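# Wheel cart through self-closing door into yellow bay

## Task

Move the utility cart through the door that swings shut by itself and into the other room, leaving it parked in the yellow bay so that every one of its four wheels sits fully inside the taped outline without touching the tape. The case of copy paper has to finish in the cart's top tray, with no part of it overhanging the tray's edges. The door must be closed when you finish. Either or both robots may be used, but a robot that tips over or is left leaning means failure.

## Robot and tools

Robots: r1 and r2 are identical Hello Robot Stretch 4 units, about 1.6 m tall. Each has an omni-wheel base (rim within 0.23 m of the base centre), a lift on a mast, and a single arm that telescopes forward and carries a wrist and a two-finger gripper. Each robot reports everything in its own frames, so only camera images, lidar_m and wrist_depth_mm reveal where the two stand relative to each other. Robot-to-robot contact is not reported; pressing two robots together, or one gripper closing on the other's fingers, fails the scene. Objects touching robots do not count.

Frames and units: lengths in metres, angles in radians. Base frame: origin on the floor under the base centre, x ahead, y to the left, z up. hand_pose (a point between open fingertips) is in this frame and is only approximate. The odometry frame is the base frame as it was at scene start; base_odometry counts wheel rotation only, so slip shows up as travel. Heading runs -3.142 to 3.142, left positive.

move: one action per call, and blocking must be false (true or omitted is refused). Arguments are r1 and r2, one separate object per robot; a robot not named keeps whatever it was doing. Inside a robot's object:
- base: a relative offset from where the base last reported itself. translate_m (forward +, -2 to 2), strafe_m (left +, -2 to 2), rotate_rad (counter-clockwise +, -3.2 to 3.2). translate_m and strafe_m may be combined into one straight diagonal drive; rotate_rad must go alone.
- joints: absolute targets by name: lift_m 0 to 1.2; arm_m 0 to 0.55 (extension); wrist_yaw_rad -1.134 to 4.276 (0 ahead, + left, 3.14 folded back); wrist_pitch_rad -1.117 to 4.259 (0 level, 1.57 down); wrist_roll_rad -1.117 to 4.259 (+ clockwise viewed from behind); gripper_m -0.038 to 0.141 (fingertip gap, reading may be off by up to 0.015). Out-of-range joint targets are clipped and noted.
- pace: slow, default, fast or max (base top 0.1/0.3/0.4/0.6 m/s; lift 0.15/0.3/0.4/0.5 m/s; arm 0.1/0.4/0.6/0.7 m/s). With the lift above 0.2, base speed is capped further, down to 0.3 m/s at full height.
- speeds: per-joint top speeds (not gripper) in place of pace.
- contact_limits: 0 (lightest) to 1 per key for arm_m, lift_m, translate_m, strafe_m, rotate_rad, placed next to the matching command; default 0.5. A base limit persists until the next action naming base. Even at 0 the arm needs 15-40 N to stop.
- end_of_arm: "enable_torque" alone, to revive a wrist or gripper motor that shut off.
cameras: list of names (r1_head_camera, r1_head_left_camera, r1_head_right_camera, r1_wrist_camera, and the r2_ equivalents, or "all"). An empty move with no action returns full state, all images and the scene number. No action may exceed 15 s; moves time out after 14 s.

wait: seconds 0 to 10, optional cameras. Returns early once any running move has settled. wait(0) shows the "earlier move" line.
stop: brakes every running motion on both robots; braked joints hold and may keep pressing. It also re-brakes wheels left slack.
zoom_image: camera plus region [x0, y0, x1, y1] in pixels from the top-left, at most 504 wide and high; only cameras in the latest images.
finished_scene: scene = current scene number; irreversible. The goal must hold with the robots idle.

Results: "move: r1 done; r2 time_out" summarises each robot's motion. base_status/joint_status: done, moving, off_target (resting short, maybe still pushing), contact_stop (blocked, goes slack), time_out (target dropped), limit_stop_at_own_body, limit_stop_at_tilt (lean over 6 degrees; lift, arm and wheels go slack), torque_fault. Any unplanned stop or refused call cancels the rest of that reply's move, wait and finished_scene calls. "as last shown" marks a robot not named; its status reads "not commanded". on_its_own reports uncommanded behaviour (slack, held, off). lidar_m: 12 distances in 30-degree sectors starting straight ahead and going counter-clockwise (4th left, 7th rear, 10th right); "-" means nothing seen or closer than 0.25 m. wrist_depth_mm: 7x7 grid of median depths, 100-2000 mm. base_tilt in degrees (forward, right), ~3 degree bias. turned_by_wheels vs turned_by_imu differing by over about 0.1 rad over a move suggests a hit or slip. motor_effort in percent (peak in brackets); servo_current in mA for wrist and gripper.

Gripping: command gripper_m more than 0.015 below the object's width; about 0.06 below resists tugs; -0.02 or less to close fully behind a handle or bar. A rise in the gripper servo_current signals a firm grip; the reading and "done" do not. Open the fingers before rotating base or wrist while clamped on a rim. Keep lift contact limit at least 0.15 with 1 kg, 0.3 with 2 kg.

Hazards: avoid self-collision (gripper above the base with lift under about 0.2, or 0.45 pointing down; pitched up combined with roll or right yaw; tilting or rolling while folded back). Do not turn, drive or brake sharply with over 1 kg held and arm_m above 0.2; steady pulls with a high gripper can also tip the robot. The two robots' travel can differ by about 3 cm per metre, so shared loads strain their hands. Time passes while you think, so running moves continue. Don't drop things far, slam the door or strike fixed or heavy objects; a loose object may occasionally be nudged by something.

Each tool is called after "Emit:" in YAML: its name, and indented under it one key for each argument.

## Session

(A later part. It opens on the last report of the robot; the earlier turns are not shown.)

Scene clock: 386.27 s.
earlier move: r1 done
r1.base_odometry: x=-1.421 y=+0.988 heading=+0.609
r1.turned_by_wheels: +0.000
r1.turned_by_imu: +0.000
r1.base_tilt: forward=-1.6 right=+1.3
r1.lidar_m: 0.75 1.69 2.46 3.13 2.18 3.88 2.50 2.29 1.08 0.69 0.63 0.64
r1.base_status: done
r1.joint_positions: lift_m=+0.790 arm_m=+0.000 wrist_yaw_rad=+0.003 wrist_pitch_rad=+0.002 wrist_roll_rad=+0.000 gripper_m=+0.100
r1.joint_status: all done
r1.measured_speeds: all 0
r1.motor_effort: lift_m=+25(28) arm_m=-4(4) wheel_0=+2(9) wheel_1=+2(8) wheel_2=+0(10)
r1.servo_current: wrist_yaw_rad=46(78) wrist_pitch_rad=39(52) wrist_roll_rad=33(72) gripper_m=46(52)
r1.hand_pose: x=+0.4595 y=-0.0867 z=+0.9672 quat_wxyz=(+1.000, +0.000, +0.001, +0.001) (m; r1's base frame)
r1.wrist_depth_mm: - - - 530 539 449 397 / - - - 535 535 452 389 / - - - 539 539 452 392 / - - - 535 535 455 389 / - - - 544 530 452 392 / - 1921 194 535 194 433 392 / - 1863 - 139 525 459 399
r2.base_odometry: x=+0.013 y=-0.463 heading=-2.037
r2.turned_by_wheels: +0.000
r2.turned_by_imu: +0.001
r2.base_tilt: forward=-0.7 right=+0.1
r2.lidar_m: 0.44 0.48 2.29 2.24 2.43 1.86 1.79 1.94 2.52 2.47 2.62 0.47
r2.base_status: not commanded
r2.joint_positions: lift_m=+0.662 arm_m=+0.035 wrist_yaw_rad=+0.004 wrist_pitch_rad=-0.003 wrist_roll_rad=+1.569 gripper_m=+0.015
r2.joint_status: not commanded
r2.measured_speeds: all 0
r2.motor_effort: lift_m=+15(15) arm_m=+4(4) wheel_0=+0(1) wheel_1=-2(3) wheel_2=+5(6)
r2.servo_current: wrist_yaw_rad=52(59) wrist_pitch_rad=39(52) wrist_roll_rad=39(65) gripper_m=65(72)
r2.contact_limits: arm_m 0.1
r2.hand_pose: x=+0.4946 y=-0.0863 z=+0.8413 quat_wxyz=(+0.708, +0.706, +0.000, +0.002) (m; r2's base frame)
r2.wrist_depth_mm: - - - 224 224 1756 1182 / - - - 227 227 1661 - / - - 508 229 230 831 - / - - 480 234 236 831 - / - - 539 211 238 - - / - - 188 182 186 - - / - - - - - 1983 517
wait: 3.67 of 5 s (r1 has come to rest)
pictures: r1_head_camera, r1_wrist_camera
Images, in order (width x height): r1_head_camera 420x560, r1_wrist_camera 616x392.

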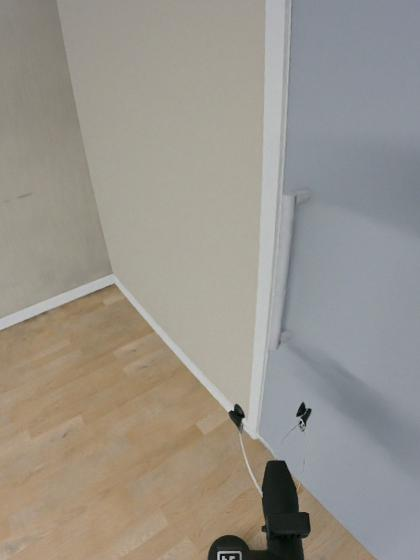

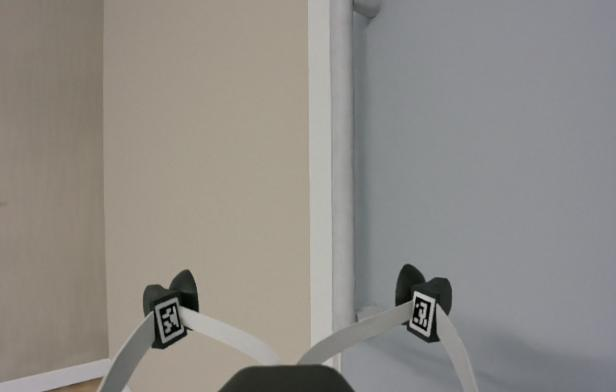

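Emit:
move:
  blocking: false
  r1: {"base":{"translate_m":0.15,"strafe_m":-0.055},"joints":{"gripper_m":0.08}}

Emit:
wait:
  seconds: 3

Emit:
move:
  blocking: false
  r1: {"base":{"translate_m":0.1},"pace":"slow","contact_limits":{"translate_m":0.1}}

Emit:
wait:
  seconds: 3
  cameras: ["r1_head_camera","r1_wrist_camera"]

Scene clock: 393.57 s.
move: r1 moving
r1.base_odometry: x=-1.388 y=+0.996 heading=+0.610
r1.turned_by_wheels: +0.000
r1.turned_by_imu: +0.000
r1.base_tilt: forward=-1.6 right=+1.3
r1.lidar_m: 0.72 1.60 2.44 3.07 2.22 3.90 2.55 2.30 1.04 0.66 0.61 0.62
r1.base_status: translate_m moving; strafe_m moving
r1.joint_positions: lift_m=+0.790 arm_m=+0.000 wrist_yaw_rad=+0.003 wrist_pitch_rad=+0.002 wrist_roll_rad=+0.000 gripper_m=+0.086
r1.joint_status: gripper_m moving
r1.measured_speeds: translate_m=+0.122 strafe_m=-0.043 rotate_rad=-0.002 lift_m=+0.000 arm_m=+0.000 wrist_yaw_rad=+0.000 wrist_pitch_rad=+0.000 wrist_roll_rad=+0.000
r1.motor_effort: lift_m=+24(25) arm_m=-4(4) wheel_0=+8(10) wheel_1=+4(5) wheel_2=-7(9)
r1.servo_current: wrist_yaw_rad=46(59) wrist_pitch_rad=46(46) wrist_roll_rad=46(59) gripper_m=59(91)
r1.hand_pose: x=+0.4595 y=-0.0867 z=+0.9672 quat_wxyz=(+1.000, +0.000, +0.001, +0.001) (m; r1's base frame)
r1.wrist_depth_mm: - - - 500 517 427 375 / - - - 508 500 430 370 / - - - 504 525 427 370 / - - - 508 521 433 368 / - - - 508 512 433 368 / - 1983 193 508 193 421 382 / - 171 - 138 496 413 373
r2: as last shown
r2.turned_by_imu: +0.000
r2.base_tilt: forward=-0.7 right=+0.0
r2.lidar_m: 0.44 0.48 2.33 2.24 2.41 1.84 1.78 1.93 2.51 2.47 2.66 0.48
r2.motor_effort: lift_m=+15(15) arm_m=+4(4) wheel_0=+0(1) wheel_1=-2(2) wheel_2=+5(5)
r2.servo_current: wrist_yaw_rad=52(59) wrist_pitch_rad=46(46) wrist_roll_rad=46(59) gripper_m=59(65)
r2.contact_limits: arm_m 0.1
r2.wrist_depth_mm: - - - 223 224 1708 1229 / - - - 225 228 1618 - / - - 508 230 230 809 - / - - 480 234 235 831 - / - - 544 210 239 - - / - - 189 182 185 - - / - - - - - 1983 512
pictures: none

Scene clock: 394.90 s.
earlier move: r1 done
r1.base_odometry: x=-1.266 y=+1.028 heading=+0.610
r1.turned_by_wheels: +0.000
r1.turned_by_imu: +0.000
r1.base_tilt: forward=-1.6 right=+1.3
r1.lidar_m: 0.61 1.37 2.39 2.99 2.33 3.99 2.59 2.36 0.87 0.56 0.51 0.49
r1.base_status: done
r1.joint_positions: lift_m=+0.790 arm_m=+0.000 wrist_yaw_rad=+0.003 wrist_pitch_rad=+0.002 wrist_roll_rad=+0.000 gripper_m=+0.080
r1.joint_status: all done
r1.measured_speeds: all 0
r1.motor_effort: lift_m=+25(25) arm_m=-4(4) wheel_0=+2(10) wheel_1=+2(5) wheel_2=+1(10)
r1.servo_current: wrist_yaw_rad=59(72) wrist_pitch_rad=39(52) wrist_roll_rad=52(59) gripper_m=39(91)
r1.hand_pose: x=+0.4595 y=-0.0867 z=+0.9672 quat_wxyz=(+1.000, +0.000, +0.001, +0.001) (m; r1's base frame)
r1.wrist_depth_mm: - - - 439 387 312 276 / 1921 - - 394 387 314 278 / 1863 - - 389 389 317 278 / 1863 - - 392 389 319 281 / - - - 389 392 320 279 / - 1661 195 394 196 310 276 / - 151 - 143 379 297 281
r2.base_odometry: x=+0.013 y=-0.463 heading=-2.037
r2.turned_by_wheels: +0.000
r2.turned_by_imu: +0.000
r2.base_tilt: forward=-0.7 right=+0.1
r2.lidar_m: 0.44 0.47 2.30 2.25 2.38 1.83 1.80 1.92 2.53 2.46 2.65 0.47
r2.base_status: not commanded
r2.joint_positions: lift_m=+0.662 arm_m=+0.035 wrist_yaw_rad=+0.004 wrist_pitch_rad=-0.003 wrist_roll_rad=+1.569 gripper_m=+0.015
r2.joint_status: not commanded
r2.measured_speeds: all 0
r2.motor_effort: lift_m=+15(15) arm_m=+4(4) wheel_0=+0(1) wheel_1=-2(2) wheel_2=+5(5)
r2.servo_current: wrist_yaw_rad=46(59) wrist_pitch_rad=46(52) wrist_roll_rad=59(59) gripper_m=65(65)
r2.contact_limits: arm_m 0.1
r2.hand_pose: x=+0.4946 y=-0.0863 z=+0.8413 quat_wxyz=(+0.708, +0.706, +0.000, +0.002) (m; r2's base frame)
r2.wrist_depth_mm: - - - 224 223 1756 1205 / - - - 226 227 1661 - / - - 508 229 230 820 - / - - 480 235 234 831 - / - - 539 211 238 - - / - - 188 182 186 - - / - - - - - 1983 517
wait: 1.33 of 3 s (r1 has come to rest)
pictures: none

Scene clock: 395.40 s.
move: r1 moving
r1.base_odometry: x=-1.256 y=+1.036 heading=+0.610
r1.turned_by_wheels: +0.000
r1.turned_by_imu: +0.000
r1.base_tilt: forward=-1.6 right=+1.3
r1.lidar_m: 0.59 1.31 2.37 2.95 2.32 4.01 2.61 2.38 0.85 0.54 0.49 0.50
r1.base_status: translate_m moving
r1.joint_positions: lift_m=+0.790 arm_m=+0.000 wrist_yaw_rad=+0.003 wrist_pitch_rad=+0.002 wrist_roll_rad=+0.000 gripper_m=+0.080
r1.joint_status: not commanded
r1.measured_speeds: translate_m=+0.049 strafe_m=+0.000 rotate_rad=+0.000 lift_m=+0.000 arm_m=+0.000 wrist_yaw_rad=+0.000 wrist_pitch_rad=+0.000 wrist_roll_rad=+0.000
r1.motor_effort: lift_m=+25(25) arm_m=-4(4) wheel_0=+5(7) wheel_1=+5(6) wheel_2=-5(6)
r1.servo_current: wrist_yaw_rad=59(59) wrist_pitch_rad=46(52) wrist_roll_rad=46(52) gripper_m=46(52)
r1.contact_limits: translate_m 0.1
r1.hand_pose: x=+0.4595 y=-0.0867 z=+0.9672 quat_wxyz=(+1.000, +0.000, +0.001, +0.001) (m; r1's base frame)
r1.wrist_depth_mm: - - - 375 375 309 271 / 1863 - - 379 377 310 272 / 1983 - - 377 379 312 273 / 1921 - - 377 379 310 276 / 1921 - - 382 384 312 274 / - - 195 377 196 304 268 / - 151 - 143 373 289 274
r2: as last shown
r2.base_tilt: forward=-0.7 right=+0.0
r2.lidar_m: 0.45 0.46 2.29 2.24 2.41 1.83 1.80 1.91 2.55 2.46 2.61 0.47
r2.servo_current: wrist_yaw_rad=39(59) wrist_pitch_rad=39(46) wrist_roll_rad=52(59) gripper_m=59(72)
r2.contact_limits: arm_m 0.1
r2.wrist_depth_mm: - - - 224 224 1756 1205 / - - - 227 227 1618 - / - - 504 230 231 809 - / - - 480 235 234 820 - / - - 544 211 238 - - / - - 188 182 186 - - / - - - - - 1983 512
pictures: none

Scene clock: 397.17 s.
earlier move: r1 done
r1.base_odometry: x=-1.184 y=+1.086 heading=+0.610
r1.turned_by_wheels: +0.000
r1.turned_by_imu: +0.000
r1.base_tilt: forward=-1.6 right=+1.3
r1.lidar_m: 0.49 1.19 2.28 2.87 2.40 4.13 2.70 2.44 0.72 0.50 0.45 0.45
r1.base_status: done
r1.joint_positions: lift_m=+0.790 arm_m=+0.000 wrist_yaw_rad=+0.003 wrist_pitch_rad=+0.002 wrist_roll_rad=+0.000 gripper_m=+0.080
r1.joint_status: not commanded
r1.measured_speeds: all 0
r1.motor_effort: lift_m=+24(25) arm_m=-4(4) wheel_0=+2(7) wheel_1=+2(6) wheel_2=-3(7)
r1.servo_current: wrist_yaw_rad=46(72) wrist_pitch_rad=39(52) wrist_roll_rad=52(65) gripper_m=46(52)
r1.contact_limits: translate_m 0.1
r1.hand_pose: x=+0.4595 y=-0.0867 z=+0.9672 quat_wxyz=(+1.000, +0.000, +0.001, +0.001) (m; r1's base frame)
r1.wrist_depth_mm: - - - 285 310 254 224 / 1756 - - 283 310 255 224 / 1808 - - 283 314 256 225 / - - - 285 312 256 227 / - - - 286 315 257 226 / - - 195 286 196 251 226 / - 150 - 143 306 238 228
r2.base_odometry: x=+0.013 y=-0.463 heading=-2.037
r2.turned_by_wheels: +0.000
r2.turned_by_imu: +0.000
r2.base_tilt: forward=-0.7 right=+0.1
r2.lidar_m: 0.43 0.46 2.27 2.24 2.40 1.87 1.80 1.94 2.52 2.46 2.65 0.47
r2.base_status: not commanded
r2.joint_positions: lift_m=+0.662 arm_m=+0.035 wrist_yaw_rad=+0.004 wrist_pitch_rad=-0.003 wrist_roll_rad=+1.569 gripper_m=+0.015
r2.joint_status: not commanded
r2.measured_speeds: all 0
r2.motor_effort: lift_m=+15(15) arm_m=+4(4) wheel_0=+0(1) wheel_1=-2(2) wheel_2=+5(5)
r2.servo_current: wrist_yaw_rad=46(65) wrist_pitch_rad=39(46) wrist_roll_rad=59(59) gripper_m=59(72)
r2.contact_limits: arm_m 0.1
r2.hand_pose: x=+0.4946 y=-0.0863 z=+0.8413 quat_wxyz=(+0.708, +0.706, +0.000, +0.002) (m; r2's base frame)
r2.wrist_depth_mm: - - - 223 223 1808 1229 / - - - 227 227 1661 - / - - 508 229 230 809 - / - - 484 234 234 842 - / - - 544 210 237 - - / - - 188 182 186 - - / - - - - - 1921 512
wait: 1.77 of 3 s (r1 has come to rest)
pictures: r1_head_camera, r1_wrist_camera
Images, in order (width x height): r1_head_camera 420x560, r1_wrist_camera 616x392.

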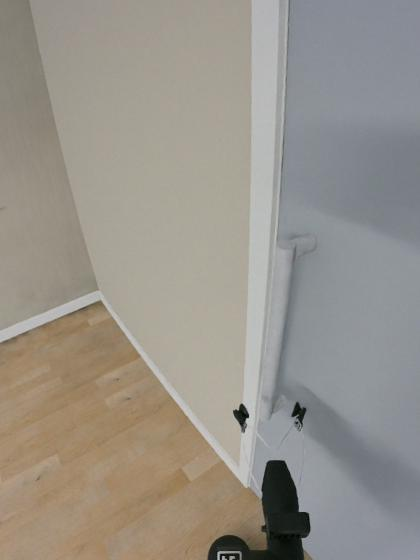

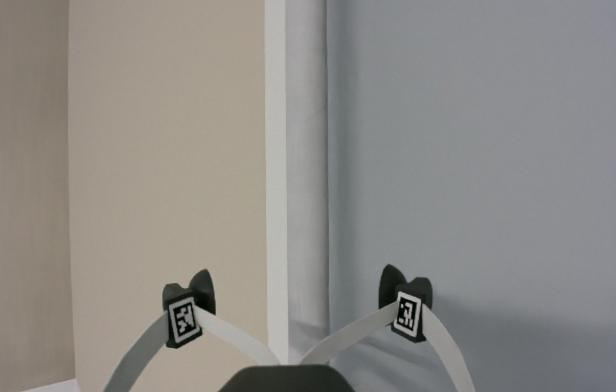

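Emit:
move:
  blocking: false
  r1: {"base":{"translate_m":0.035},"pace":"slow","joints":{"lift_m":0.84},"contact_limits":{"translate_m":0.1}}

Emit:
wait:
  seconds: 1.5

Emit:
move:
  blocking: false
  r1: {"joints":{"gripper_m":-0.03}}

Emit:
wait:
  seconds: 2.5
  cameras: ["r1_wrist_camera"]

Scene clock: 404.57 s.
move: r1 moving
r1.base_odometry: x=-1.174 y=+1.093 heading=+0.610
r1.turned_by_wheels: +0.000
r1.turned_by_imu: +0.000
r1.base_tilt: forward=-1.6 right=+1.3
r1.lidar_m: 0.49 1.19 2.27 2.86 2.39 4.11 2.70 2.46 0.75 0.47 0.43 0.43
r1.base_status: translate_m moving
r1.joint_positions: lift_m=+0.815 arm_m=+0.000 wrist_yaw_rad=+0.003 wrist_pitch_rad=+0.002 wrist_roll_rad=+0.000 gripper_m=+0.080
r1.joint_status: lift_m moving
r1.measured_speeds: translate_m=+0.048 strafe_m=+0.000 rotate_rad=-0.001 lift_m=+0.097 arm_m=+0.000 wrist_yaw_rad=+0.000 wrist_pitch_rad=+0.000 wrist_roll_rad=+0.000
r1.motor_effort: lift_m=+25(28) arm_m=-4(4) wheel_0=+7(7) wheel_1=+5(8) wheel_2=-5(7)
r1.servo_current: wrist_yaw_rad=46(59) wrist_pitch_rad=39(46) wrist_roll_rad=46(65) gripper_m=39(52)
r1.contact_limits: translate_m 0.1
r1.hand_pose: x=+0.4595 y=-0.0867 z=+0.9924 quat_wxyz=(+1.000, +0.000, +0.001, +0.001) (m; r1's base frame)
r1.wrist_depth_mm: - - - 271 301 246 216 / 1808 - - 271 303 247 220 / 1863 - - 271 306 249 218 / 1708 - - 273 304 250 220 / - - - 274 307 251 220 / - - 194 272 195 244 220 / - 149 - 143 298 232 220
r2: as last shown
r2.lidar_m: 0.45 0.47 2.33 2.24 2.41 1.84 1.80 1.92 2.53 2.47 2.66 0.46
r2.motor_effort: lift_m=+15(15) arm_m=+4(4) wheel_0=+1(1) wheel_1=-2(2) wheel_2=+5(6)
r2.servo_current: wrist_yaw_rad=46(59) wrist_pitch_rad=33(39) wrist_roll_rad=46(52) gripper_m=65(65)
r2.contact_limits: arm_m 0.1
r2.wrist_depth_mm: - - - 222 223 1756 1182 / - - - 227 227 1661 - / - - 504 230 230 820 - / - - 477 233 234 831 - / - - 544 210 238 - - / - - 189 181 186 - - / - - - - - 1983 512
pictures: none

Scene clock: 405.53 s.
earlier move: r1 done
r1.base_odometry: x=-1.156 y=+1.106 heading=+0.610
r1.turned_by_wheels: +0.000
r1.turned_by_imu: +0.000
r1.base_tilt: forward=-1.6 right=+1.3
r1.lidar_m: 0.47 1.14 2.30 2.84 2.40 4.18 2.72 2.47 0.73 0.47 0.40 0.43
r1.base_status: done
r1.joint_positions: lift_m=+0.839 arm_m=+0.000 wrist_yaw_rad=+0.003 wrist_pitch_rad=+0.002 wrist_roll_rad=+0.000 gripper_m=+0.080
r1.joint_status: all done
r1.measured_speeds: all 0
r1.motor_effort: lift_m=+25(28) arm_m=-4(4) wheel_0=+4(7) wheel_1=+4(8) wheel_2=-2(7)
r1.servo_current: wrist_yaw_rad=39(65) wrist_pitch_rad=39(52) wrist_roll_rad=33(65) gripper_m=46(52)
r1.contact_limits: translate_m 0.1
r1.hand_pose: x=+0.4595 y=-0.0867 z=+1.0171 quat_wxyz=(+1.000, +0.000, +0.001, +0.001) (m; r1's base frame)
r1.wrist_depth_mm: - - - 247 285 233 205 / - - - 248 286 235 205 / - - - 249 287 234 208 / - - - 249 287 236 206 / 1808 - - 250 289 236 206 / - - 198 251 195 236 207 / - 150 - 143 281 224 208
r2.base_odometry: x=+0.013 y=-0.463 heading=-2.037
r2.turned_by_wheels: +0.000
r2.turned_by_imu: +0.000
r2.base_tilt: forward=-0.7 right=+0.0
r2.lidar_m: 0.45 0.46 2.28 2.25 2.44 1.85 1.78 1.92 2.51 2.47 2.64 0.46
r2.base_status: not commanded
r2.joint_positions: lift_m=+0.662 arm_m=+0.035 wrist_yaw_rad=+0.004 wrist_pitch_rad=-0.003 wrist_roll_rad=+1.569 gripper_m=+0.015
r2.joint_status: not commanded
r2.measured_speeds: all 0
r2.motor_effort: lift_m=+15(15) arm_m=+4(4) wheel_0=+0(1) wheel_1=-2(2) wheel_2=+5(6)
r2.servo_current: wrist_yaw_rad=52(59) wrist_pitch_rad=39(46) wrist_roll_rad=46(59) gripper_m=65(65)
r2.contact_limits: arm_m 0.1
r2.hand_pose: x=+0.4946 y=-0.0863 z=+0.8413 quat_wxyz=(+0.708, +0.706, +0.000, +0.002) (m; r2's base frame)
r2.wrist_depth_mm: - - - 224 224 1808 1205 / - - - 227 228 1708 - / - - 508 229 230 820 - / - - 484 234 234 831 - / - - 544 210 238 - - / - - 189 181 186 - - / - - - - - 1983 512
wait: 0.97 of 1.5 s (r1 has come to rest)
pictures: none

Scene clock: 406.03 s.
move: r1 moving
r1.base_odometry: x=-1.156 y=+1.106 heading=+0.610
r1.turned_by_wheels: +0.000
r1.turned_by_imu: +0.000
r1.base_tilt: forward=-1.6 right=+1.3
r1.lidar_m: 0.48 1.12 2.29 2.84 2.42 4.17 2.71 2.47 0.74 0.44 0.41 0.42
r1.base_status: not commanded
r1.joint_positions: lift_m=+0.839 arm_m=+0.000 wrist_yaw_rad=+0.003 wrist_pitch_rad=+0.002 wrist_roll_rad=+0.000 gripper_m=+0.062
r1.joint_status: gripper_m moving
r1.measured_speeds: all 0
r1.motor_effort: lift_m=+25(25) arm_m=-4(4) wheel_0=+4(4) wheel_1=+4(4) wheel_2=-2(2)
r1.servo_current: wrist_yaw_rad=72(72) wrist_pitch_rad=46(46) wrist_roll_rad=39(65) gripper_m=72(85)
r1.contact_limits: translate_m 0.1
r1.hand_pose: x=+0.4595 y=-0.0867 z=+1.0171 quat_wxyz=(+1.000, +0.000, +0.001, +0.001) (m; r1's base frame)
r1.wrist_depth_mm: - - - 247 285 233 205 / - - - 247 285 234 206 / - - - 250 289 235 206 / - - - 249 289 235 207 / 1756 - - 250 289 236 208 / - - 196 251 197 236 208 / - 141 - 143 281 224 206
r2: as last shown
r2.base_tilt: forward=-0.7 right=+0.1
r2.lidar_m: 0.44 0.44 2.33 2.22 2.40 1.85 1.80 1.93 2.55 2.43 2.64 0.47
r2.motor_effort: lift_m=+15(15) arm_m=+4(4) wheel_0=+0(1) wheel_1=-2(3) wheel_2=+5(5)
r2.servo_current: wrist_yaw_rad=39(59) wrist_pitch_rad=46(46) wrist_roll_rad=52(52) gripper_m=65(72)
r2.contact_limits: arm_m 0.1
r2.wrist_depth_mm: - - - 223 224 1756 1205 / - - - 227 226 1618 - / - - 508 229 230 820 - / - - 480 234 234 820 - / - - 539 211 238 - - / - - 188 182 186 - - / - - - - - 1921 517
pictures: none

Scene clock: 407.33 s.
earlier move: r1 done
r1.base_odometry: x=-1.156 y=+1.106 heading=+0.610
r1.turned_by_wheels: +0.000
r1.turned_by_imu: +0.000
r1.base_tilt: forward=-1.6 right=+1.2
r1.lidar_m: 0.49 1.14 2.28 2.84 2.42 4.16 2.71 2.47 0.73 0.46 0.41 0.43
r1.base_status: not commanded
r1.joint_positions: lift_m=+0.839 arm_m=+0.000 wrist_yaw_rad=+0.003 wrist_pitch_rad=+0.002 wrist_roll_rad=+0.000 gripper_m=-0.029
r1.joint_status: all done
r1.measured_speeds: all 0
r1.motor_effort: lift_m=+25(25) arm_m=-4(4) wheel_0=+4(4) wheel_1=+4(4) wheel_2=-2(2)
r1.servo_current: wrist_yaw_rad=52(72) wrist_pitch_rad=39(46) wrist_roll_rad=46(65) gripper_m=59(130)
r1.contact_limits: translate_m 0.1
r1.hand_pose: x=+0.4595 y=-0.0867 z=+1.0171 quat_wxyz=(+1.000, +0.000, +0.001, +0.001) (m; r1's base frame)
r1.wrist_depth_mm: - - - 248 285 232 204 / - - - 248 286 232 206 / - - - 249 289 235 206 / - - - 250 287 236 207 / 1808 - - 251 289 235 207 / - - 180 199 264 236 207 / - 136 166 183 265 224 208
r2.base_odometry: x=+0.013 y=-0.463 heading=-2.037
r2.turned_by_wheels: +0.000
r2.turned_by_imu: +0.000
r2.base_tilt: forward=-0.7 right=+0.1
r2.lidar_m: 0.44 0.48 2.31 2.23 2.39 1.85 1.78 1.92 2.53 2.47 2.63 0.45
r2.base_status: not commanded
r2.joint_positions: lift_m=+0.662 arm_m=+0.035 wrist_yaw_rad=+0.004 wrist_pitch_rad=-0.003 wrist_roll_rad=+1.569 gripper_m=+0.015
r2.joint_status: not commanded
r2.measured_speeds: all 0
r2.motor_effort: lift_m=+15(15) arm_m=+4(4) wheel_0=+0(1) wheel_1=-2(3) wheel_2=+5(5)
r2.servo_current: wrist_yaw_rad=46(65) wrist_pitch_rad=46(46) wrist_roll_rad=39(59) gripper_m=59(72)
r2.contact_limits: arm_m 0.1
r2.hand_pose: x=+0.4946 y=-0.0863 z=+0.8413 quat_wxyz=(+0.708, +0.706, +0.000, +0.002) (m; r2's base frame)
r2.wrist_depth_mm: - - - 222 224 1756 1182 / - - - 226 227 1618 - / - - 508 229 230 820 - / - - 484 235 235 820 - / - - 544 210 238 - - / - - 187 182 186 - - / - - - - - 1921 517
wait: 1.30 of 2.5 s (r1 has come to rest)
pictures: r1_wrist_camera
Images, in order (width x height): r1_wrist_camera 616x392.

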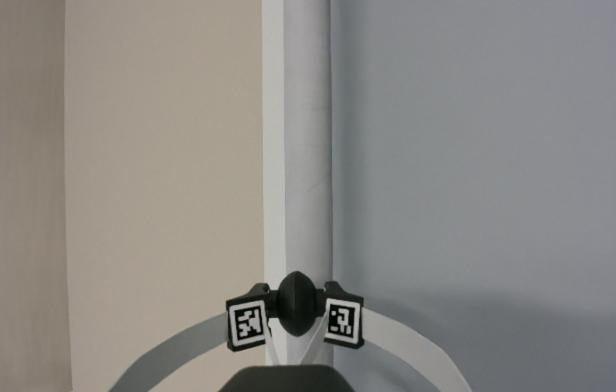

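Emit:
move:
  blocking: false
  r1: {"joints":{"gripper_m":0.075}}

Emit:
wait:
  seconds: 2

Emit:
move:
  blocking: false
  r1: {"base":{"translate_m":0.055,"strafe_m":-0.012},"pace":"slow","contact_limits":{"translate_m":0.1}}

Emit:
wait:
  seconds: 2

Emit:
move:
  blocking: false
  r1: {"joints":{"gripper_m":-0.035}}

Emit:
wait:
  seconds: 2.5
  cameras: ["r1_wrist_camera"]

Scene clock: 415.50 s.
move: r1 moving
r1.base_odometry: x=-1.156 y=+1.106 heading=+0.610
r1.turned_by_wheels: +0.000
r1.turned_by_imu: +0.000
r1.base_tilt: forward=-1.6 right=+1.2
r1.lidar_m: 0.48 1.13 2.29 2.87 2.40 4.16 2.72 2.49 0.73 0.47 0.40 0.43
r1.base_status: not commanded
r1.joint_positions: lift_m=+0.839 arm_m=+0.000 wrist_yaw_rad=+0.003 wrist_pitch_rad=+0.002 wrist_roll_rad=+0.000 gripper_m=-0.004
r1.joint_status: gripper_m moving
r1.measured_speeds: all 0
r1.motor_effort: lift_m=+25(25) arm_m=-4(4) wheel_0=+4(4) wheel_1=+4(4) wheel_2=-2(2)
r1.servo_current: wrist_yaw_rad=46(52) wrist_pitch_rad=39(46) wrist_roll_rad=46(59) gripper_m=65(72)
r1.contact_limits: translate_m 0.1
r1.hand_pose: x=+0.4595 y=-0.0867 z=+1.0171 quat_wxyz=(+1.000, +0.000, +0.001, +0.001) (m; r1's base frame)
r1.wrist_depth_mm: - - - 248 283 233 205 / - - - 248 286 234 206 / - - - 250 286 235 206 / - - - 249 289 236 207 / 1756 - - 250 287 235 208 / - - 183 190 272 236 208 / - - 163 181 171 224 208
r2: as last shown
r2.lidar_m: 0.43 0.47 2.30 2.24 2.39 1.85 1.79 1.93 2.53 2.46 2.63 0.46
r2.motor_effort: lift_m=+15(15) arm_m=+4(4) wheel_0=+0(1) wheel_1=-2(2) wheel_2=+5(5)
r2.servo_current: wrist_yaw_rad=52(59) wrist_pitch_rad=46(52) wrist_roll_rad=46(59) gripper_m=59(65)
r2.contact_limits: arm_m 0.1
r2.wrist_depth_mm: - - - 223 224 1756 1205 / - - - 226 227 1618 - / - - 508 229 231 820 - / - - 480 235 236 820 - / - - 544 211 239 - - / - - 189 182 186 - - / - - - - - 1921 512
pictures: none

Scene clock: 416.77 s.
earlier move: r1 done
r1.base_odometry: x=-1.156 y=+1.106 heading=+0.610
r1.turned_by_wheels: +0.000
r1.turned_by_imu: +0.000
r1.base_tilt: forward=-1.6 right=+1.3
r1.lidar_m: 0.48 1.15 2.29 2.87 2.41 4.16 2.72 2.47 0.74 0.47 0.42 0.42
r1.base_status: not commanded
r1.joint_positions: lift_m=+0.839 arm_m=+0.000 wrist_yaw_rad=+0.003 wrist_pitch_rad=+0.002 wrist_roll_rad=+0.000 gripper_m=+0.075
r1.joint_status: all done
r1.measured_speeds: all 0
r1.motor_effort: lift_m=+25(25) arm_m=-4(4) wheel_0=+4(4) wheel_1=+3(4) wheel_2=-2(2)
r1.servo_current: wrist_yaw_rad=59(72) wrist_pitch_rad=46(52) wrist_roll_rad=46(59) gripper_m=46(98)
r1.contact_limits: translate_m 0.1
r1.hand_pose: x=+0.4595 y=-0.0867 z=+1.0171 quat_wxyz=(+1.000, +0.000, +0.001, +0.001) (m; r1's base frame)
r1.wrist_depth_mm: - - - 248 285 233 205 / - - - 248 286 234 206 / - - - 249 286 234 206 / - - - 249 287 235 207 / 1756 - - 250 289 236 208 / - - 198 250 193 236 207 / - 146 - 143 282 223 207
r2.base_odometry: x=+0.013 y=-0.463 heading=-2.037
r2.turned_by_wheels: +0.000
r2.turned_by_imu: +0.000
r2.base_tilt: forward=-0.7 right=+0.1
r2.lidar_m: 0.44 0.48 2.33 2.24 2.40 1.83 1.79 1.93 2.52 2.47 2.64 0.46
r2.base_status: not commanded
r2.joint_positions: lift_m=+0.662 arm_m=+0.035 wrist_yaw_rad=+0.004 wrist_pitch_rad=-0.003 wrist_roll_rad=+1.569 gripper_m=+0.015
r2.joint_status: not commanded
r2.measured_speeds: all 0
r2.motor_effort: lift_m=+15(15) arm_m=+4(4) wheel_0=+0(1) wheel_1=-2(3) wheel_2=+5(5)
r2.servo_current: wrist_yaw_rad=52(59) wrist_pitch_rad=39(52) wrist_roll_rad=52(59) gripper_m=59(65)
r2.contact_limits: arm_m 0.1
r2.hand_pose: x=+0.4946 y=-0.0863 z=+0.8413 quat_wxyz=(+0.708, +0.706, +0.000, +0.002) (m; r2's base frame)
r2.wrist_depth_mm: - - - 224 224 1756 1205 / - - - 227 228 1661 - / - - 508 229 230 820 - / - - 480 234 234 831 - / - - 544 210 238 - - / - - 188 182 186 - - / - - - - - 1863 512
wait: 1.27 of 2 s (r1 has come to rest)
pictures: none

Scene clock: 417.27 s.
move: r1 moving
r1.base_odometry: x=-1.144 y=+1.111 heading=+0.610
r1.turned_by_wheels: +0.000
r1.turned_by_imu: +0.000
r1.base_tilt: forward=-1.5 right=+1.3
r1.lidar_m: 0.46 1.11 2.28 2.84 2.43 4.20 2.73 2.48 0.71 0.46 0.41 0.41
r1.base_status: translate_m moving; strafe_m moving
r1.joint_positions: lift_m=+0.839 arm_m=+0.000 wrist_yaw_rad=+0.003 wrist_pitch_rad=+0.002 wrist_roll_rad=+0.000 gripper_m=+0.075
r1.joint_status: not commanded
r1.measured_speeds: translate_m=+0.049 strafe_m=-0.011 rotate_rad=-0.001 lift_m=+0.000 arm_m=+0.000 wrist_yaw_rad=+0.000 wrist_pitch_rad=+0.000 wrist_roll_rad=+0.000
r1.motor_effort: lift_m=+25(25) arm_m=-4(4) wheel_0=+5(7) wheel_1=+3(6) wheel_2=-5(7)
r1.servo_current: wrist_yaw_rad=46(52) wrist_pitch_rad=39(52) wrist_roll_rad=46(52) gripper_m=39(46)
r1.contact_limits: translate_m 0.1
r1.hand_pose: x=+0.4595 y=-0.0867 z=+1.0171 quat_wxyz=(+1.000, +0.000, +0.001, +0.001) (m; r1's base frame)
r1.wrist_depth_mm: - - 439 237 274 224 197 / - - 442 238 276 224 198 / - - 439 238 274 226 199 / - - 442 240 278 227 198 / - - 427 240 278 227 200 / 1756 - 211 241 192 226 200 / - 146 - 143 271 215 199
r2: as last shown
r2.base_tilt: forward=-0.7 right=+0.0
r2.lidar_m: 0.44 0.49 2.27 2.24 2.40 1.84 1.80 1.95 2.54 2.47 2.65 0.48
r2.motor_effort: lift_m=+15(15) arm_m=+4(4) wheel_0=+0(1) wheel_1=-2(2) wheel_2=+5(5)
r2.servo_current: wrist_yaw_rad=52(59) wrist_pitch_rad=39(52) wrist_roll_rad=39(59) gripper_m=59(65)
r2.contact_limits: arm_m 0.1
r2.wrist_depth_mm: - - - 223 224 1756 1205 / - - - 226 228 1661 - / - - 500 229 229 809 - / - - 484 234 234 831 - / - - 539 211 238 - - / - - 188 182 186 - - / - - - - - 1921 517
pictures: none

Scene clock: 418.53 s.
earlier move: r1 done
r1.base_odometry: x=-1.104 y=+1.127 heading=+0.611
r1.turned_by_wheels: +0.000
r1.turned_by_imu: +0.000
r1.base_tilt: forward=-1.6 right=+1.2
r1.lidar_m: 0.41 1.05 2.25 2.81 2.46 4.22 2.76 2.51 0.65 0.43 0.37 0.39
r1.base_status: done
r1.joint_positions: lift_m=+0.839 arm_m=+0.000 wrist_yaw_rad=+0.003 wrist_pitch_rad=+0.002 wrist_roll_rad=+0.000 gripper_m=+0.075
r1.joint_status: not commanded
r1.measured_speeds: all 0
r1.motor_effort: lift_m=+25(25) arm_m=-4(4) wheel_0=+5(8) wheel_1=+2(6) wheel_2=-3(7)
r1.servo_current: wrist_yaw_rad=46(78) wrist_pitch_rad=39(52) wrist_roll_rad=39(65) gripper_m=52(52)
r1.contact_limits: translate_m 0.1
r1.hand_pose: x=+0.4595 y=-0.0867 z=+1.0171 quat_wxyz=(+1.000, +0.000, +0.001, +0.001) (m; r1's base frame)
r1.wrist_depth_mm: - - 413 193 236 197 169 / 1756 - 410 194 237 193 170 / 1808 - 413 193 239 193 170 / 1863 - 415 193 238 194 170 / - - 418 194 234 195 172 / - - 195 195 195 195 171 / - 146 402 143 241 185 -
r2.base_odometry: x=+0.013 y=-0.463 heading=-2.037
r2.turned_by_wheels: +0.000
r2.turned_by_imu: +0.000
r2.base_tilt: forward=-0.7 right=+0.1
r2.lidar_m: 0.45 0.47 2.29 2.23 2.42 1.85 1.78 1.93 2.51 2.47 2.61 0.45
r2.base_status: not commanded
r2.joint_positions: lift_m=+0.662 arm_m=+0.035 wrist_yaw_rad=+0.004 wrist_pitch_rad=-0.003 wrist_roll_rad=+1.569 gripper_m=+0.015
r2.joint_status: not commanded
r2.measured_speeds: all 0
r2.motor_effort: lift_m=+15(15) arm_m=+4(4) wheel_0=+0(1) wheel_1=-2(2) wheel_2=+5(6)
r2.servo_current: wrist_yaw_rad=46(59) wrist_pitch_rad=46(52) wrist_roll_rad=39(59) gripper_m=65(65)
r2.contact_limits: arm_m 0.1
r2.hand_pose: x=+0.4946 y=-0.0863 z=+0.8413 quat_wxyz=(+0.708, +0.706, +0.000, +0.002) (m; r2's base frame)
r2.wrist_depth_mm: - - - 224 224 1756 1205 / - - - 227 227 1661 - / - - 508 229 231 820 - / - - 480 234 235 831 - / - - 544 210 238 - - / - - 188 181 185 - - / - - - - - 1921 512
wait: 1.27 of 2 s (r1 has come to rest)
pictures: none

Scene clock: 419.03 s.
move: r1 moving
r1.base_odometry: x=-1.104 y=+1.127 heading=+0.611
r1.turned_by_wheels: +0.000
r1.turned_by_imu: +0.000
r1.base_tilt: forward=-1.6 right=+1.3
r1.lidar_m: 0.42 1.03 2.26 2.83 2.46 4.22 2.77 2.51 0.67 0.42 0.38 0.39
r1.base_status: not commanded
r1.joint_positions: lift_m=+0.839 arm_m=+0.000 wrist_yaw_rad=+0.003 wrist_pitch_rad=+0.002 wrist_roll_rad=+0.000 gripper_m=+0.057
r1.joint_status: gripper_m moving
r1.measured_speeds: all 0
r1.motor_effort: lift_m=+25(25) arm_m=-4(4) wheel_0=+4(6) wheel_1=+2(3) wheel_2=-2(3)
r1.servo_current: wrist_yaw_rad=46(72) wrist_pitch_rad=39(46) wrist_roll_rad=65(65) gripper_m=91(98)
r1.contact_limits: translate_m 0.1
r1.hand_pose: x=+0.4595 y=-0.0867 z=+1.0171 quat_wxyz=(+1.000, +0.000, +0.001, +0.001) (m; r1's base frame)
r1.wrist_depth_mm: - - 407 194 236 196 168 / 1756 - 404 195 237 192 169 / 1708 - 410 195 238 193 169 / 1756 - 410 195 238 194 170 / - - 413 195 238 195 171 / - - 191 194 193 199 170 / - 140 418 143 225 183 -
r2: as last shown
r2.base_tilt: forward=-0.7 right=+0.0
r2.lidar_m: 0.44 0.48 2.32 2.24 2.43 1.86 1.82 1.92 2.51 2.47 2.63 0.48
r2.motor_effort: lift_m=+15(15) arm_m=+4(4) wheel_0=+0(1) wheel_1=-2(2) wheel_2=+5(5)
r2.servo_current: wrist_yaw_rad=46(52) wrist_pitch_rad=39(46) wrist_roll_rad=46(52) gripper_m=59(65)
r2.contact_limits: arm_m 0.1
r2.wrist_depth_mm: - - - 223 224 1756 1182 / - - - 226 227 1661 - / - - 508 229 231 809 - / - - 480 234 235 842 - / - - 544 211 238 - - / - - 187 182 186 - - / - - - - - 1921 517
pictures: none

Scene clock: 420.30 s.
earlier move: r1 done
r1.base_odometry: x=-1.104 y=+1.127 heading=+0.611
r1.turned_by_wheels: +0.000
r1.turned_by_imu: +0.000
r1.base_tilt: forward=-1.6 right=+1.2
r1.lidar_m: 0.43 0.99 2.24 2.78 2.47 4.23 2.75 2.51 0.68 0.42 0.37 0.38
r1.base_status: not commanded
r1.joint_positions: lift_m=+0.839 arm_m=+0.000 wrist_yaw_rad=+0.003 wrist_pitch_rad=+0.002 wrist_roll_rad=+0.000 gripper_m=-0.033
r1.joint_status: all done
r1.measured_speeds: all 0
r1.motor_effort: lift_m=+25(25) arm_m=-4(4) wheel_0=+0(6) wheel_1=+1(3) wheel_2=+3(3)
r1.servo_current: wrist_yaw_rad=46(72) wrist_pitch_rad=46(52) wrist_roll_rad=52(65) gripper_m=111(234)
r1.contact_limits: translate_m 0.1
r1.hand_pose: x=+0.4595 y=-0.0867 z=+1.0171 quat_wxyz=(+1.000, +0.000, +0.001, +0.001) (m; r1's base frame)
r1.wrist_depth_mm: - - 399 194 233 189 167 / - - 404 194 235 190 167 / 1756 - 404 195 236 191 168 / 1756 - 415 194 236 192 169 / - - 415 194 239 193 169 / - - 185 193 181 193 170 / - 141 377 190 218 151 -
r2.base_odometry: x=+0.013 y=-0.463 heading=-2.037
r2.turned_by_wheels: +0.000
r2.turned_by_imu: +0.000
r2.base_tilt: forward=-0.7 right=+0.1
r2.lidar_m: 0.45 0.48 2.31 2.25 2.41 1.87 1.80 1.93 2.53 2.47 2.63 0.48
r2.base_status: not commanded
r2.joint_positions: lift_m=+0.662 arm_m=+0.035 wrist_yaw_rad=+0.004 wrist_pitch_rad=-0.003 wrist_roll_rad=+1.569 gripper_m=+0.015
r2.joint_status: not commanded
r2.measured_speeds: all 0
r2.motor_effort: lift_m=+15(15) arm_m=+4(4) wheel_0=+0(1) wheel_1=-2(2) wheel_2=+5(6)
r2.servo_current: wrist_yaw_rad=39(59) wrist_pitch_rad=46(46) wrist_roll_rad=39(59) gripper_m=72(72)
r2.contact_limits: arm_m 0.1
r2.hand_pose: x=+0.4946 y=-0.0863 z=+0.8413 quat_wxyz=(+0.708, +0.706, +0.000, +0.002) (m; r2's base frame)
r2.wrist_depth_mm: - - - 223 224 1756 1182 / - - - 228 226 1661 - / - - 504 230 231 798 - / - - 480 234 233 831 - / - - 539 210 238 - - / - - 188 182 186 - - / - - - - - 1983 512
wait: 1.27 of 2.5 s (r1 has come to rest)
pictures: r1_wrist_camera
Images, in order (width x height): r1_wrist_camera 616x392.

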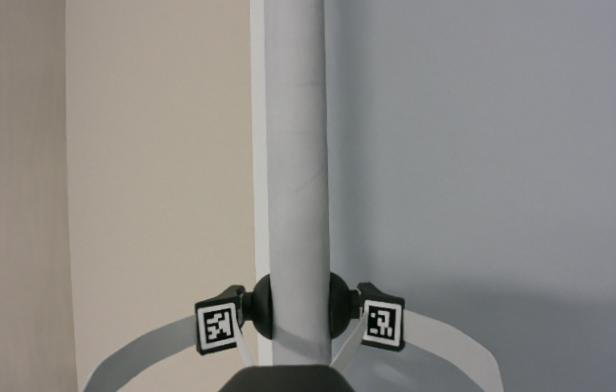

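Emit:
move:
  blocking: false
  r1: {"base":{"translate_m":-0.246,"strafe_m":0.147},"pace":"slow","contact_limits":{"translate_m":0.8}}

Emit:
wait:
  seconds: 5
  cameras: ["r1_wrist_camera","r1_head_left_camera","r2_head_camera"]

Scene clock: 429.70 s.
move: r1 moving
r1.base_odometry: x=-1.118 y=+1.126 heading=+0.610
r1.turned_by_wheels: +0.000
r1.turned_by_imu: +0.000
r1.base_tilt: forward=-1.6 right=+1.3
r1.lidar_m: 0.43 1.03 2.27 2.80 2.44 4.22 2.76 2.51 0.70 0.43 0.38 0.40
r1.base_status: translate_m moving; strafe_m moving
r1.joint_positions: lift_m=+0.839 arm_m=+0.000 wrist_yaw_rad=+0.003 wrist_pitch_rad=+0.002 wrist_roll_rad=+0.000 gripper_m=-0.033
r1.joint_status: not commanded
r1.measured_speeds: translate_m=-0.049 strafe_m=+0.029 rotate_rad=-0.001 lift_m=+0.000 arm_m=+0.000 wrist_yaw_rad=+0.000 wrist_pitch_rad=+0.000 wrist_roll_rad=+0.000
r1.motor_effort: lift_m=+25(25) arm_m=-4(4) wheel_0=-11(12) wheel_1=+2(2) wheel_2=+9(12)
r1.servo_current: wrist_yaw_rad=46(65) wrist_pitch_rad=39(46) wrist_roll_rad=33(52) gripper_m=111(117)
r1.contact_limits: translate_m 0.8
r1.hand_pose: x=+0.4595 y=-0.0867 z=+1.0171 quat_wxyz=(+1.000, +0.000, +0.001, +0.001) (m; r1's base frame)
r1.wrist_depth_mm: - - 413 202 243 199 175 / - - 415 202 243 199 175 / - - 415 203 247 201 177 / - - 421 204 248 202 177 / - - 424 204 249 202 178 / 1708 - 182 202 180 197 178 / - 146 181 203 235 188 178
r2: as last shown
r2.base_tilt: forward=-0.6 right=+0.0
r2.lidar_m: 0.45 0.48 2.28 2.24 2.37 1.83 1.81 1.92 2.52 2.48 2.65 0.45
r2.motor_effort: lift_m=+15(15) arm_m=+4(4) wheel_0=+0(1) wheel_1=-2(2) wheel_2=+5(5)
r2.servo_current: wrist_yaw_rad=39(59) wrist_pitch_rad=39(52) wrist_roll_rad=46(59) gripper_m=59(72)
r2.contact_limits: arm_m 0.1
r2.wrist_depth_mm: - - - 223 224 1756 1205 / - - - 227 228 1661 - / - - 508 230 230 809 - / - - 488 234 235 820 - / - - 544 211 237 - - / - - 189 182 186 - - / - - - - - 1921 517
pictures: none

Scene clock: 433.23 s.
earlier move: r1 done
r1.base_odometry: x=-1.390 y=+1.107 heading=+0.610
r1.turned_by_wheels: +0.000
r1.turned_by_imu: +0.000
r1.base_tilt: forward=-1.6 right=+1.3
r1.lidar_m: 0.78 1.72 2.35 2.94 2.18 4.06 2.63 2.41 1.11 0.72 0.65 0.65
r1.base_status: done
r1.joint_positions: lift_m=+0.840 arm_m=+0.000 wrist_yaw_rad=-0.002 wrist_pitch_rad=+0.002 wrist_roll_rad=+0.000 gripper_m=-0.034
r1.joint_status: not commanded
r1.measured_speeds: all 0
r1.motor_effort: lift_m=+25(25) arm_m=+4(5) wheel_0=-5(12) wheel_1=+2(6) wheel_2=+1(12)
r1.servo_current: wrist_yaw_rad=59(72) wrist_pitch_rad=33(52) wrist_roll_rad=46(65) gripper_m=72(117)
r1.contact_limits: translate_m 0.8
r1.hand_pose: x=+0.4591 y=-0.0879 z=+1.0172 quat_wxyz=(+1.000, +0.000, +0.001, -0.001) (m; r1's base frame)
r1.wrist_depth_mm: - - - - 439 452 399 / - - - - 442 459 394 / - - - - 439 459 397 / - - - - 439 462 397 / - - - - 442 462 397 / - - 180 198 439 469 397 / - 145 166 - 158 430 410
r2.base_odometry: x=+0.013 y=-0.463 heading=-2.037
r2.turned_by_wheels: +0.000
r2.turned_by_imu: +0.000
r2.base_tilt: forward=-0.7 right=+0.1
r2.lidar_m: 0.45 0.47 2.28 2.26 2.41 1.85 1.80 1.92 2.53 2.46 2.62 0.46
r2.base_status: not commanded
r2.joint_positions: lift_m=+0.662 arm_m=+0.035 wrist_yaw_rad=+0.004 wrist_pitch_rad=-0.003 wrist_roll_rad=+1.569 gripper_m=+0.015
r2.joint_status: not commanded
r2.measured_speeds: all 0
r2.motor_effort: lift_m=+15(15) arm_m=+4(4) wheel_0=+0(1) wheel_1=-2(2) wheel_2=+5(6)
r2.servo_current: wrist_yaw_rad=39(59) wrist_pitch_rad=46(52) wrist_roll_rad=52(59) gripper_m=59(72)
r2.contact_limits: arm_m 0.1
r2.hand_pose: x=+0.4946 y=-0.0863 z=+0.8413 quat_wxyz=(+0.708, +0.706, +0.000, +0.002) (m; r2's base frame)
r2.wrist_depth_mm: - - - 223 224 1808 1205 / - - - 227 227 1661 - / - - 508 230 231 809 - / - - 480 234 235 831 - / - - 544 211 238 - - / - - 187 182 185 - - / - - - - - 1921 512
wait: 3.53 of 5 s (r1 has come to rest)
pictures: r1_head_left_camera, r1_wrist_camera, r2_head_camera
Images, in order (width x height): r1_head_left_camera 420x672, r1_wrist_camera 616x392, r2_head_camera 420x560.

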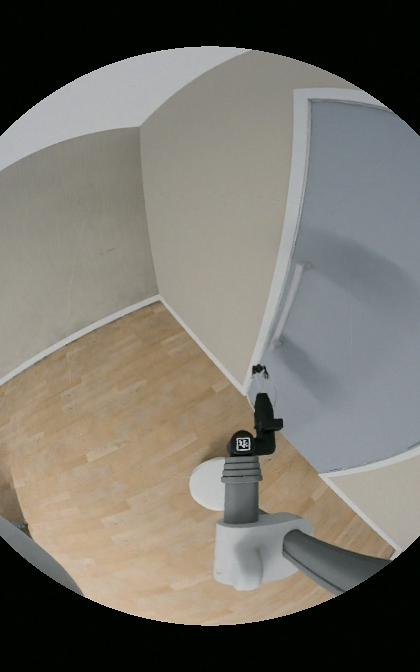

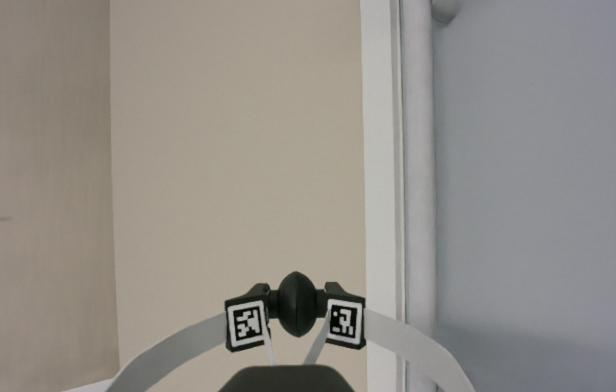

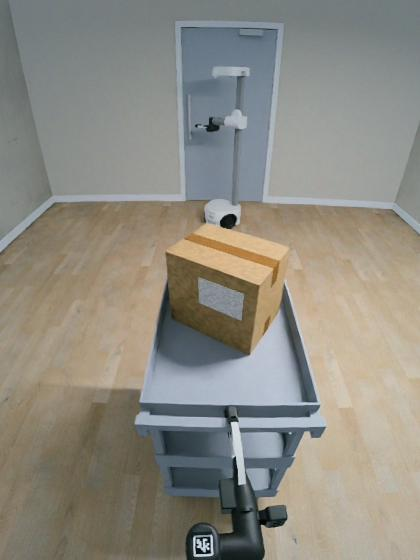

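Emit:
move:
  blocking: false
  r1: {"joints":{"gripper_m":0.08,"wrist_yaw_rad":-0.785}}

Emit:
wait:
  seconds: 2

Emit:
move:
  blocking: false
  r1: {"base":{"translate_m":0.25,"strafe_m":0.14}}

Emit:
wait:
  seconds: 4
  cameras: ["r1_wrist_camera","r1_head_left_camera"]

Scene clock: 462.53 s.
move: r1 moving
r1.base_odometry: x=-1.390 y=+1.107 heading=+0.610
r1.turned_by_wheels: +0.000
r1.turned_by_imu: +0.000
r1.base_tilt: forward=-1.6 right=+1.3
r1.lidar_m: 0.80 1.72 2.35 2.94 2.18 4.06 2.62 2.40 1.12 0.68 0.63 0.65
r1.base_status: not commanded
r1.joint_positions: lift_m=+0.840 arm_m=+0.000 wrist_yaw_rad=-0.583 wrist_pitch_rad=+0.002 wrist_roll_rad=+0.000 gripper_m=-0.009
r1.joint_status: wrist_yaw_rad moving; gripper_m moving
r1.measured_speeds: translate_m=+0.000 strafe_m=+0.000 rotate_rad=+0.000 lift_m=+0.000 arm_m=+0.000 wrist_yaw_rad=-1.717 wrist_pitch_rad=+0.000 wrist_roll_rad=+0.000
r1.motor_effort: lift_m=+25(25) arm_m=+4(4) wheel_0=-4(5) wheel_1=+2(2) wheel_2=+1(1)
r1.servo_current: wrist_yaw_rad=98(143) wrist_pitch_rad=39(52) wrist_roll_rad=46(65) gripper_m=78(78)
r1.contact_limits: translate_m 0.8
r1.hand_pose: x=+0.3635 y=-0.2317 z=+1.0172 quat_wxyz=(+0.958, +0.000, +0.001, -0.287) (m; r1's base frame)
r1.wrist_depth_mm: - - 530 504 462 427 399 / - - 539 504 459 424 399 / - - 539 504 462 427 399 / - - 544 504 466 430 399 / - - 544 512 462 433 402 / - - 492 193 452 430 402 / - - 180 183 160 418 407
r2: as last shown
r2.base_tilt: forward=-0.7 right=+0.0
r2.lidar_m: 0.43 0.49 2.30 2.24 2.39 1.84 1.81 1.94 2.55 2.45 2.63 0.47
r2.servo_current: wrist_yaw_rad=52(59) wrist_pitch_rad=39(46) wrist_roll_rad=59(59) gripper_m=59(65)
r2.contact_limits: arm_m 0.1
r2.wrist_depth_mm: - - - 224 224 1756 1229 / - - - 227 226 1661 - / - - 504 231 230 820 - / - - 484 233 235 820 - / - - 539 211 238 - - / - - 188 182 186 - - / - - - - - 1983 512
pictures: none

Scene clock: 463.87 s.
earlier move: r1 done
r1.base_odometry: x=-1.390 y=+1.107 heading=+0.610
r1.turned_by_wheels: +0.000
r1.turned_by_imu: +0.000
r1.base_tilt: forward=-1.6 right=+1.3
r1.lidar_m: 0.80 1.70 2.35 2.94 2.19 4.09 2.62 2.40 1.12 0.71 0.64 0.65
r1.base_status: not commanded
r1.joint_positions: lift_m=+0.840 arm_m=+0.000 wrist_yaw_rad=-0.782 wrist_pitch_rad=+0.002 wrist_roll_rad=+0.000 gripper_m=+0.080
r1.joint_status: all done
r1.measured_speeds: all 0
r1.motor_effort: lift_m=+25(25) arm_m=+4(4) wheel_0=-4(5) wheel_1=+2(2) wheel_2=+1(1)
r1.servo_current: wrist_yaw_rad=65(143) wrist_pitch_rad=46(52) wrist_roll_rad=39(72) gripper_m=39(91)
r1.contact_limits: translate_m 0.8
r1.hand_pose: x=+0.3138 y=-0.2653 z=+1.0172 quat_wxyz=(+0.924, +0.000, +0.001, -0.381) (m; r1's base frame)
r1.wrist_depth_mm: 469 512 504 492 480 469 462 / 449 512 500 492 480 473 459 / 525 517 504 488 480 473 462 / 449 517 508 496 484 477 462 / 445 517 508 496 484 473 466 / 459 521 211 496 195 477 466 / 455 517 508 143 484 473 473
r2.base_odometry: x=+0.013 y=-0.463 heading=-2.037
r2.turned_by_wheels: +0.000
r2.turned_by_imu: +0.000
r2.base_tilt: forward=-0.7 right=+0.1
r2.lidar_m: 0.45 0.47 2.31 2.24 2.39 1.87 1.79 1.94 2.54 2.47 2.64 0.47
r2.base_status: not commanded
r2.joint_positions: lift_m=+0.662 arm_m=+0.035 wrist_yaw_rad=+0.004 wrist_pitch_rad=-0.003 wrist_roll_rad=+1.569 gripper_m=+0.015
r2.joint_status: not commanded
r2.measured_speeds: all 0
r2.motor_effort: lift_m=+15(15) arm_m=+4(4) wheel_0=+1(1) wheel_1=-2(3) wheel_2=+5(6)
r2.servo_current: wrist_yaw_rad=46(59) wrist_pitch_rad=39(46) wrist_roll_rad=59(59) gripper_m=65(65)
r2.contact_limits: arm_m 0.1
r2.hand_pose: x=+0.4946 y=-0.0863 z=+0.8413 quat_wxyz=(+0.708, +0.706, +0.000, +0.002) (m; r2's base frame)
r2.wrist_depth_mm: - - - 223 224 1756 1205 / - - - 227 228 1661 - / - - 504 229 231 820 - / - - 480 234 233 831 - / - - 544 211 238 - - / - - 189 182 186 - - / - - - - - 1983 517
wait: 1.33 of 2 s (r1 has come to rest)
pictures: none

Scene clock: 464.37 s.
move: r1 moving
r1.base_odometry: x=-1.374 y=+1.139 heading=+0.611
r1.turned_by_wheels: +0.000
r1.turned_by_imu: +0.000
r1.base_tilt: forward=-1.6 right=+1.3
r1.lidar_m: 0.81 1.68 2.31 2.89 2.20 4.14 2.66 2.44 1.11 0.70 0.59 0.63
r1.base_status: translate_m moving; strafe_m moving
r1.joint_positions: lift_m=+0.840 arm_m=+0.000 wrist_yaw_rad=-0.782 wrist_pitch_rad=+0.002 wrist_roll_rad=+0.000 gripper_m=+0.080
r1.joint_status: not commanded
r1.measured_speeds: translate_m=+0.121 strafe_m=+0.069 rotate_rad=+0.002 lift_m=+0.000 arm_m=+0.000 wrist_yaw_rad=+0.000 wrist_pitch_rad=+0.000 wrist_roll_rad=+0.000
r1.motor_effort: lift_m=+25(25) arm_m=+4(4) wheel_0=+3(6) wheel_1=+7(8) wheel_2=-8(9)
r1.servo_current: wrist_yaw_rad=52(59) wrist_pitch_rad=46(46) wrist_roll_rad=52(52) gripper_m=46(52)
r1.hand_pose: x=+0.3138 y=-0.2653 z=+1.0172 quat_wxyz=(+0.924, +0.000, +0.001, -0.381) (m; r1's base frame)
r1.wrist_depth_mm: 436 508 496 484 477 466 459 / 436 512 492 488 477 469 462 / 436 508 496 488 484 469 462 / 439 512 500 496 480 469 459 / 442 517 500 492 484 469 462 / 445 512 211 488 195 469 466 / - 462 504 143 484 469 462
r2: as last shown
r2.lidar_m: 0.42 0.49 2.29 2.24 2.40 1.85 1.80 1.93 2.54 2.48 2.64 0.47
r2.motor_effort: lift_m=+15(15) arm_m=+4(4) wheel_0=+0(1) wheel_1=-2(2) wheel_2=+5(5)
r2.servo_current: wrist_yaw_rad=46(52) wrist_pitch_rad=39(46) wrist_roll_rad=59(59) gripper_m=59(65)
r2.contact_limits: arm_m 0.1
r2.wrist_depth_mm: - - - 224 224 1808 1182 / - - - 227 226 1661 - / - - 512 230 230 809 - / - - 484 234 235 831 - / - - 539 211 238 - - / - - 187 182 186 - - / - - - - - 1863 512
pictures: none

Scene clock: 466.17 s.
earlier move: r1 done
r1.base_odometry: x=-1.265 y=+1.365 heading=+0.611
r1.turned_by_wheels: +0.000
r1.turned_by_imu: +0.001
r1.base_tilt: forward=-1.6 right=+1.3
r1.lidar_m: 0.75 1.62 2.04 2.60 2.24 2.27 2.94 2.68 1.04 0.67 0.59 0.55
r1.base_status: done
r1.joint_positions: lift_m=+0.840 arm_m=+0.000 wrist_yaw_rad=-0.782 wrist_pitch_rad=+0.002 wrist_roll_rad=+0.000 gripper_m=+0.080
r1.joint_status: not commanded
r1.measured_speeds: all 0
r1.motor_effort: lift_m=+24(25) arm_m=+4(4) wheel_0=+3(7) wheel_1=-1(10) wheel_2=+0(9)
r1.servo_current: wrist_yaw_rad=46(59) wrist_pitch_rad=46(46) wrist_roll_rad=39(65) gripper_m=46(52)
r1.hand_pose: x=+0.3138 y=-0.2653 z=+1.0172 quat_wxyz=(+0.924, +0.000, +0.001, -0.381) (m; r1's base frame)
r1.wrist_depth_mm: - - 459 442 433 421 410 / - - 455 439 433 424 410 / - - 462 442 436 418 413 / - - 459 445 442 424 413 / - - 462 445 442 430 415 / - - 212 449 195 427 415 / - 149 - 143 436 424 415
r2.base_odometry: x=+0.013 y=-0.463 heading=-2.037
r2.turned_by_wheels: +0.000
r2.turned_by_imu: +0.000
r2.base_tilt: forward=-0.7 right=+0.1
r2.lidar_m: 0.42 0.47 2.33 2.22 2.39 1.85 1.79 1.93 2.54 2.47 2.65 0.47
r2.base_status: not commanded
r2.joint_positions: lift_m=+0.662 arm_m=+0.035 wrist_yaw_rad=+0.004 wrist_pitch_rad=-0.003 wrist_roll_rad=+1.569 gripper_m=+0.015
r2.joint_status: not commanded
r2.measured_speeds: all 0
r2.motor_effort: lift_m=+15(15) arm_m=+4(4) wheel_0=+0(1) wheel_1=-2(2) wheel_2=+5(6)
r2.servo_current: wrist_yaw_rad=52(65) wrist_pitch_rad=46(46) wrist_roll_rad=52(59) gripper_m=59(72)
r2.contact_limits: arm_m 0.1
r2.hand_pose: x=+0.4946 y=-0.0863 z=+0.8413 quat_wxyz=(+0.708, +0.706, +0.000, +0.002) (m; r2's base frame)
r2.wrist_depth_mm: - - - 224 225 1756 1205 / - - - 227 228 1661 - / - - 508 230 231 831 - / - - 480 234 234 831 - / - - 539 210 238 - - / - - 188 182 186 - - / - - - - - 1921 517
wait: 1.80 of 4 s (r1 has come to rest)
pictures: r1_head_left_camera, r1_wrist_camera
Images, in order (width x height): r1_head_left_camera 420x672, r1_wrist_camera 616x392.

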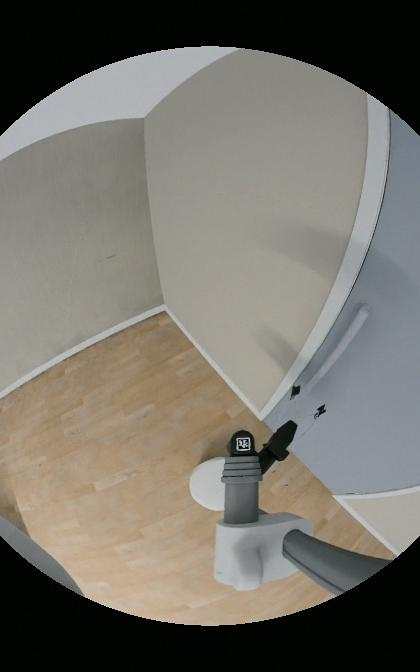

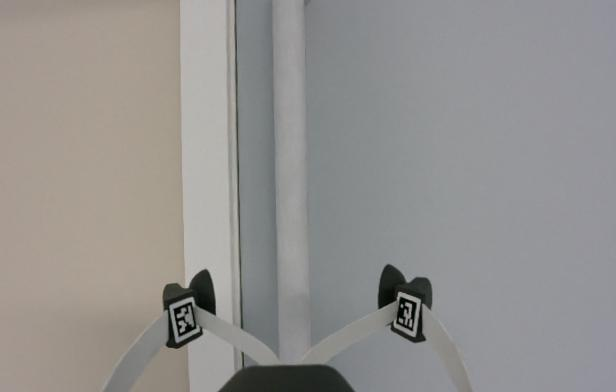

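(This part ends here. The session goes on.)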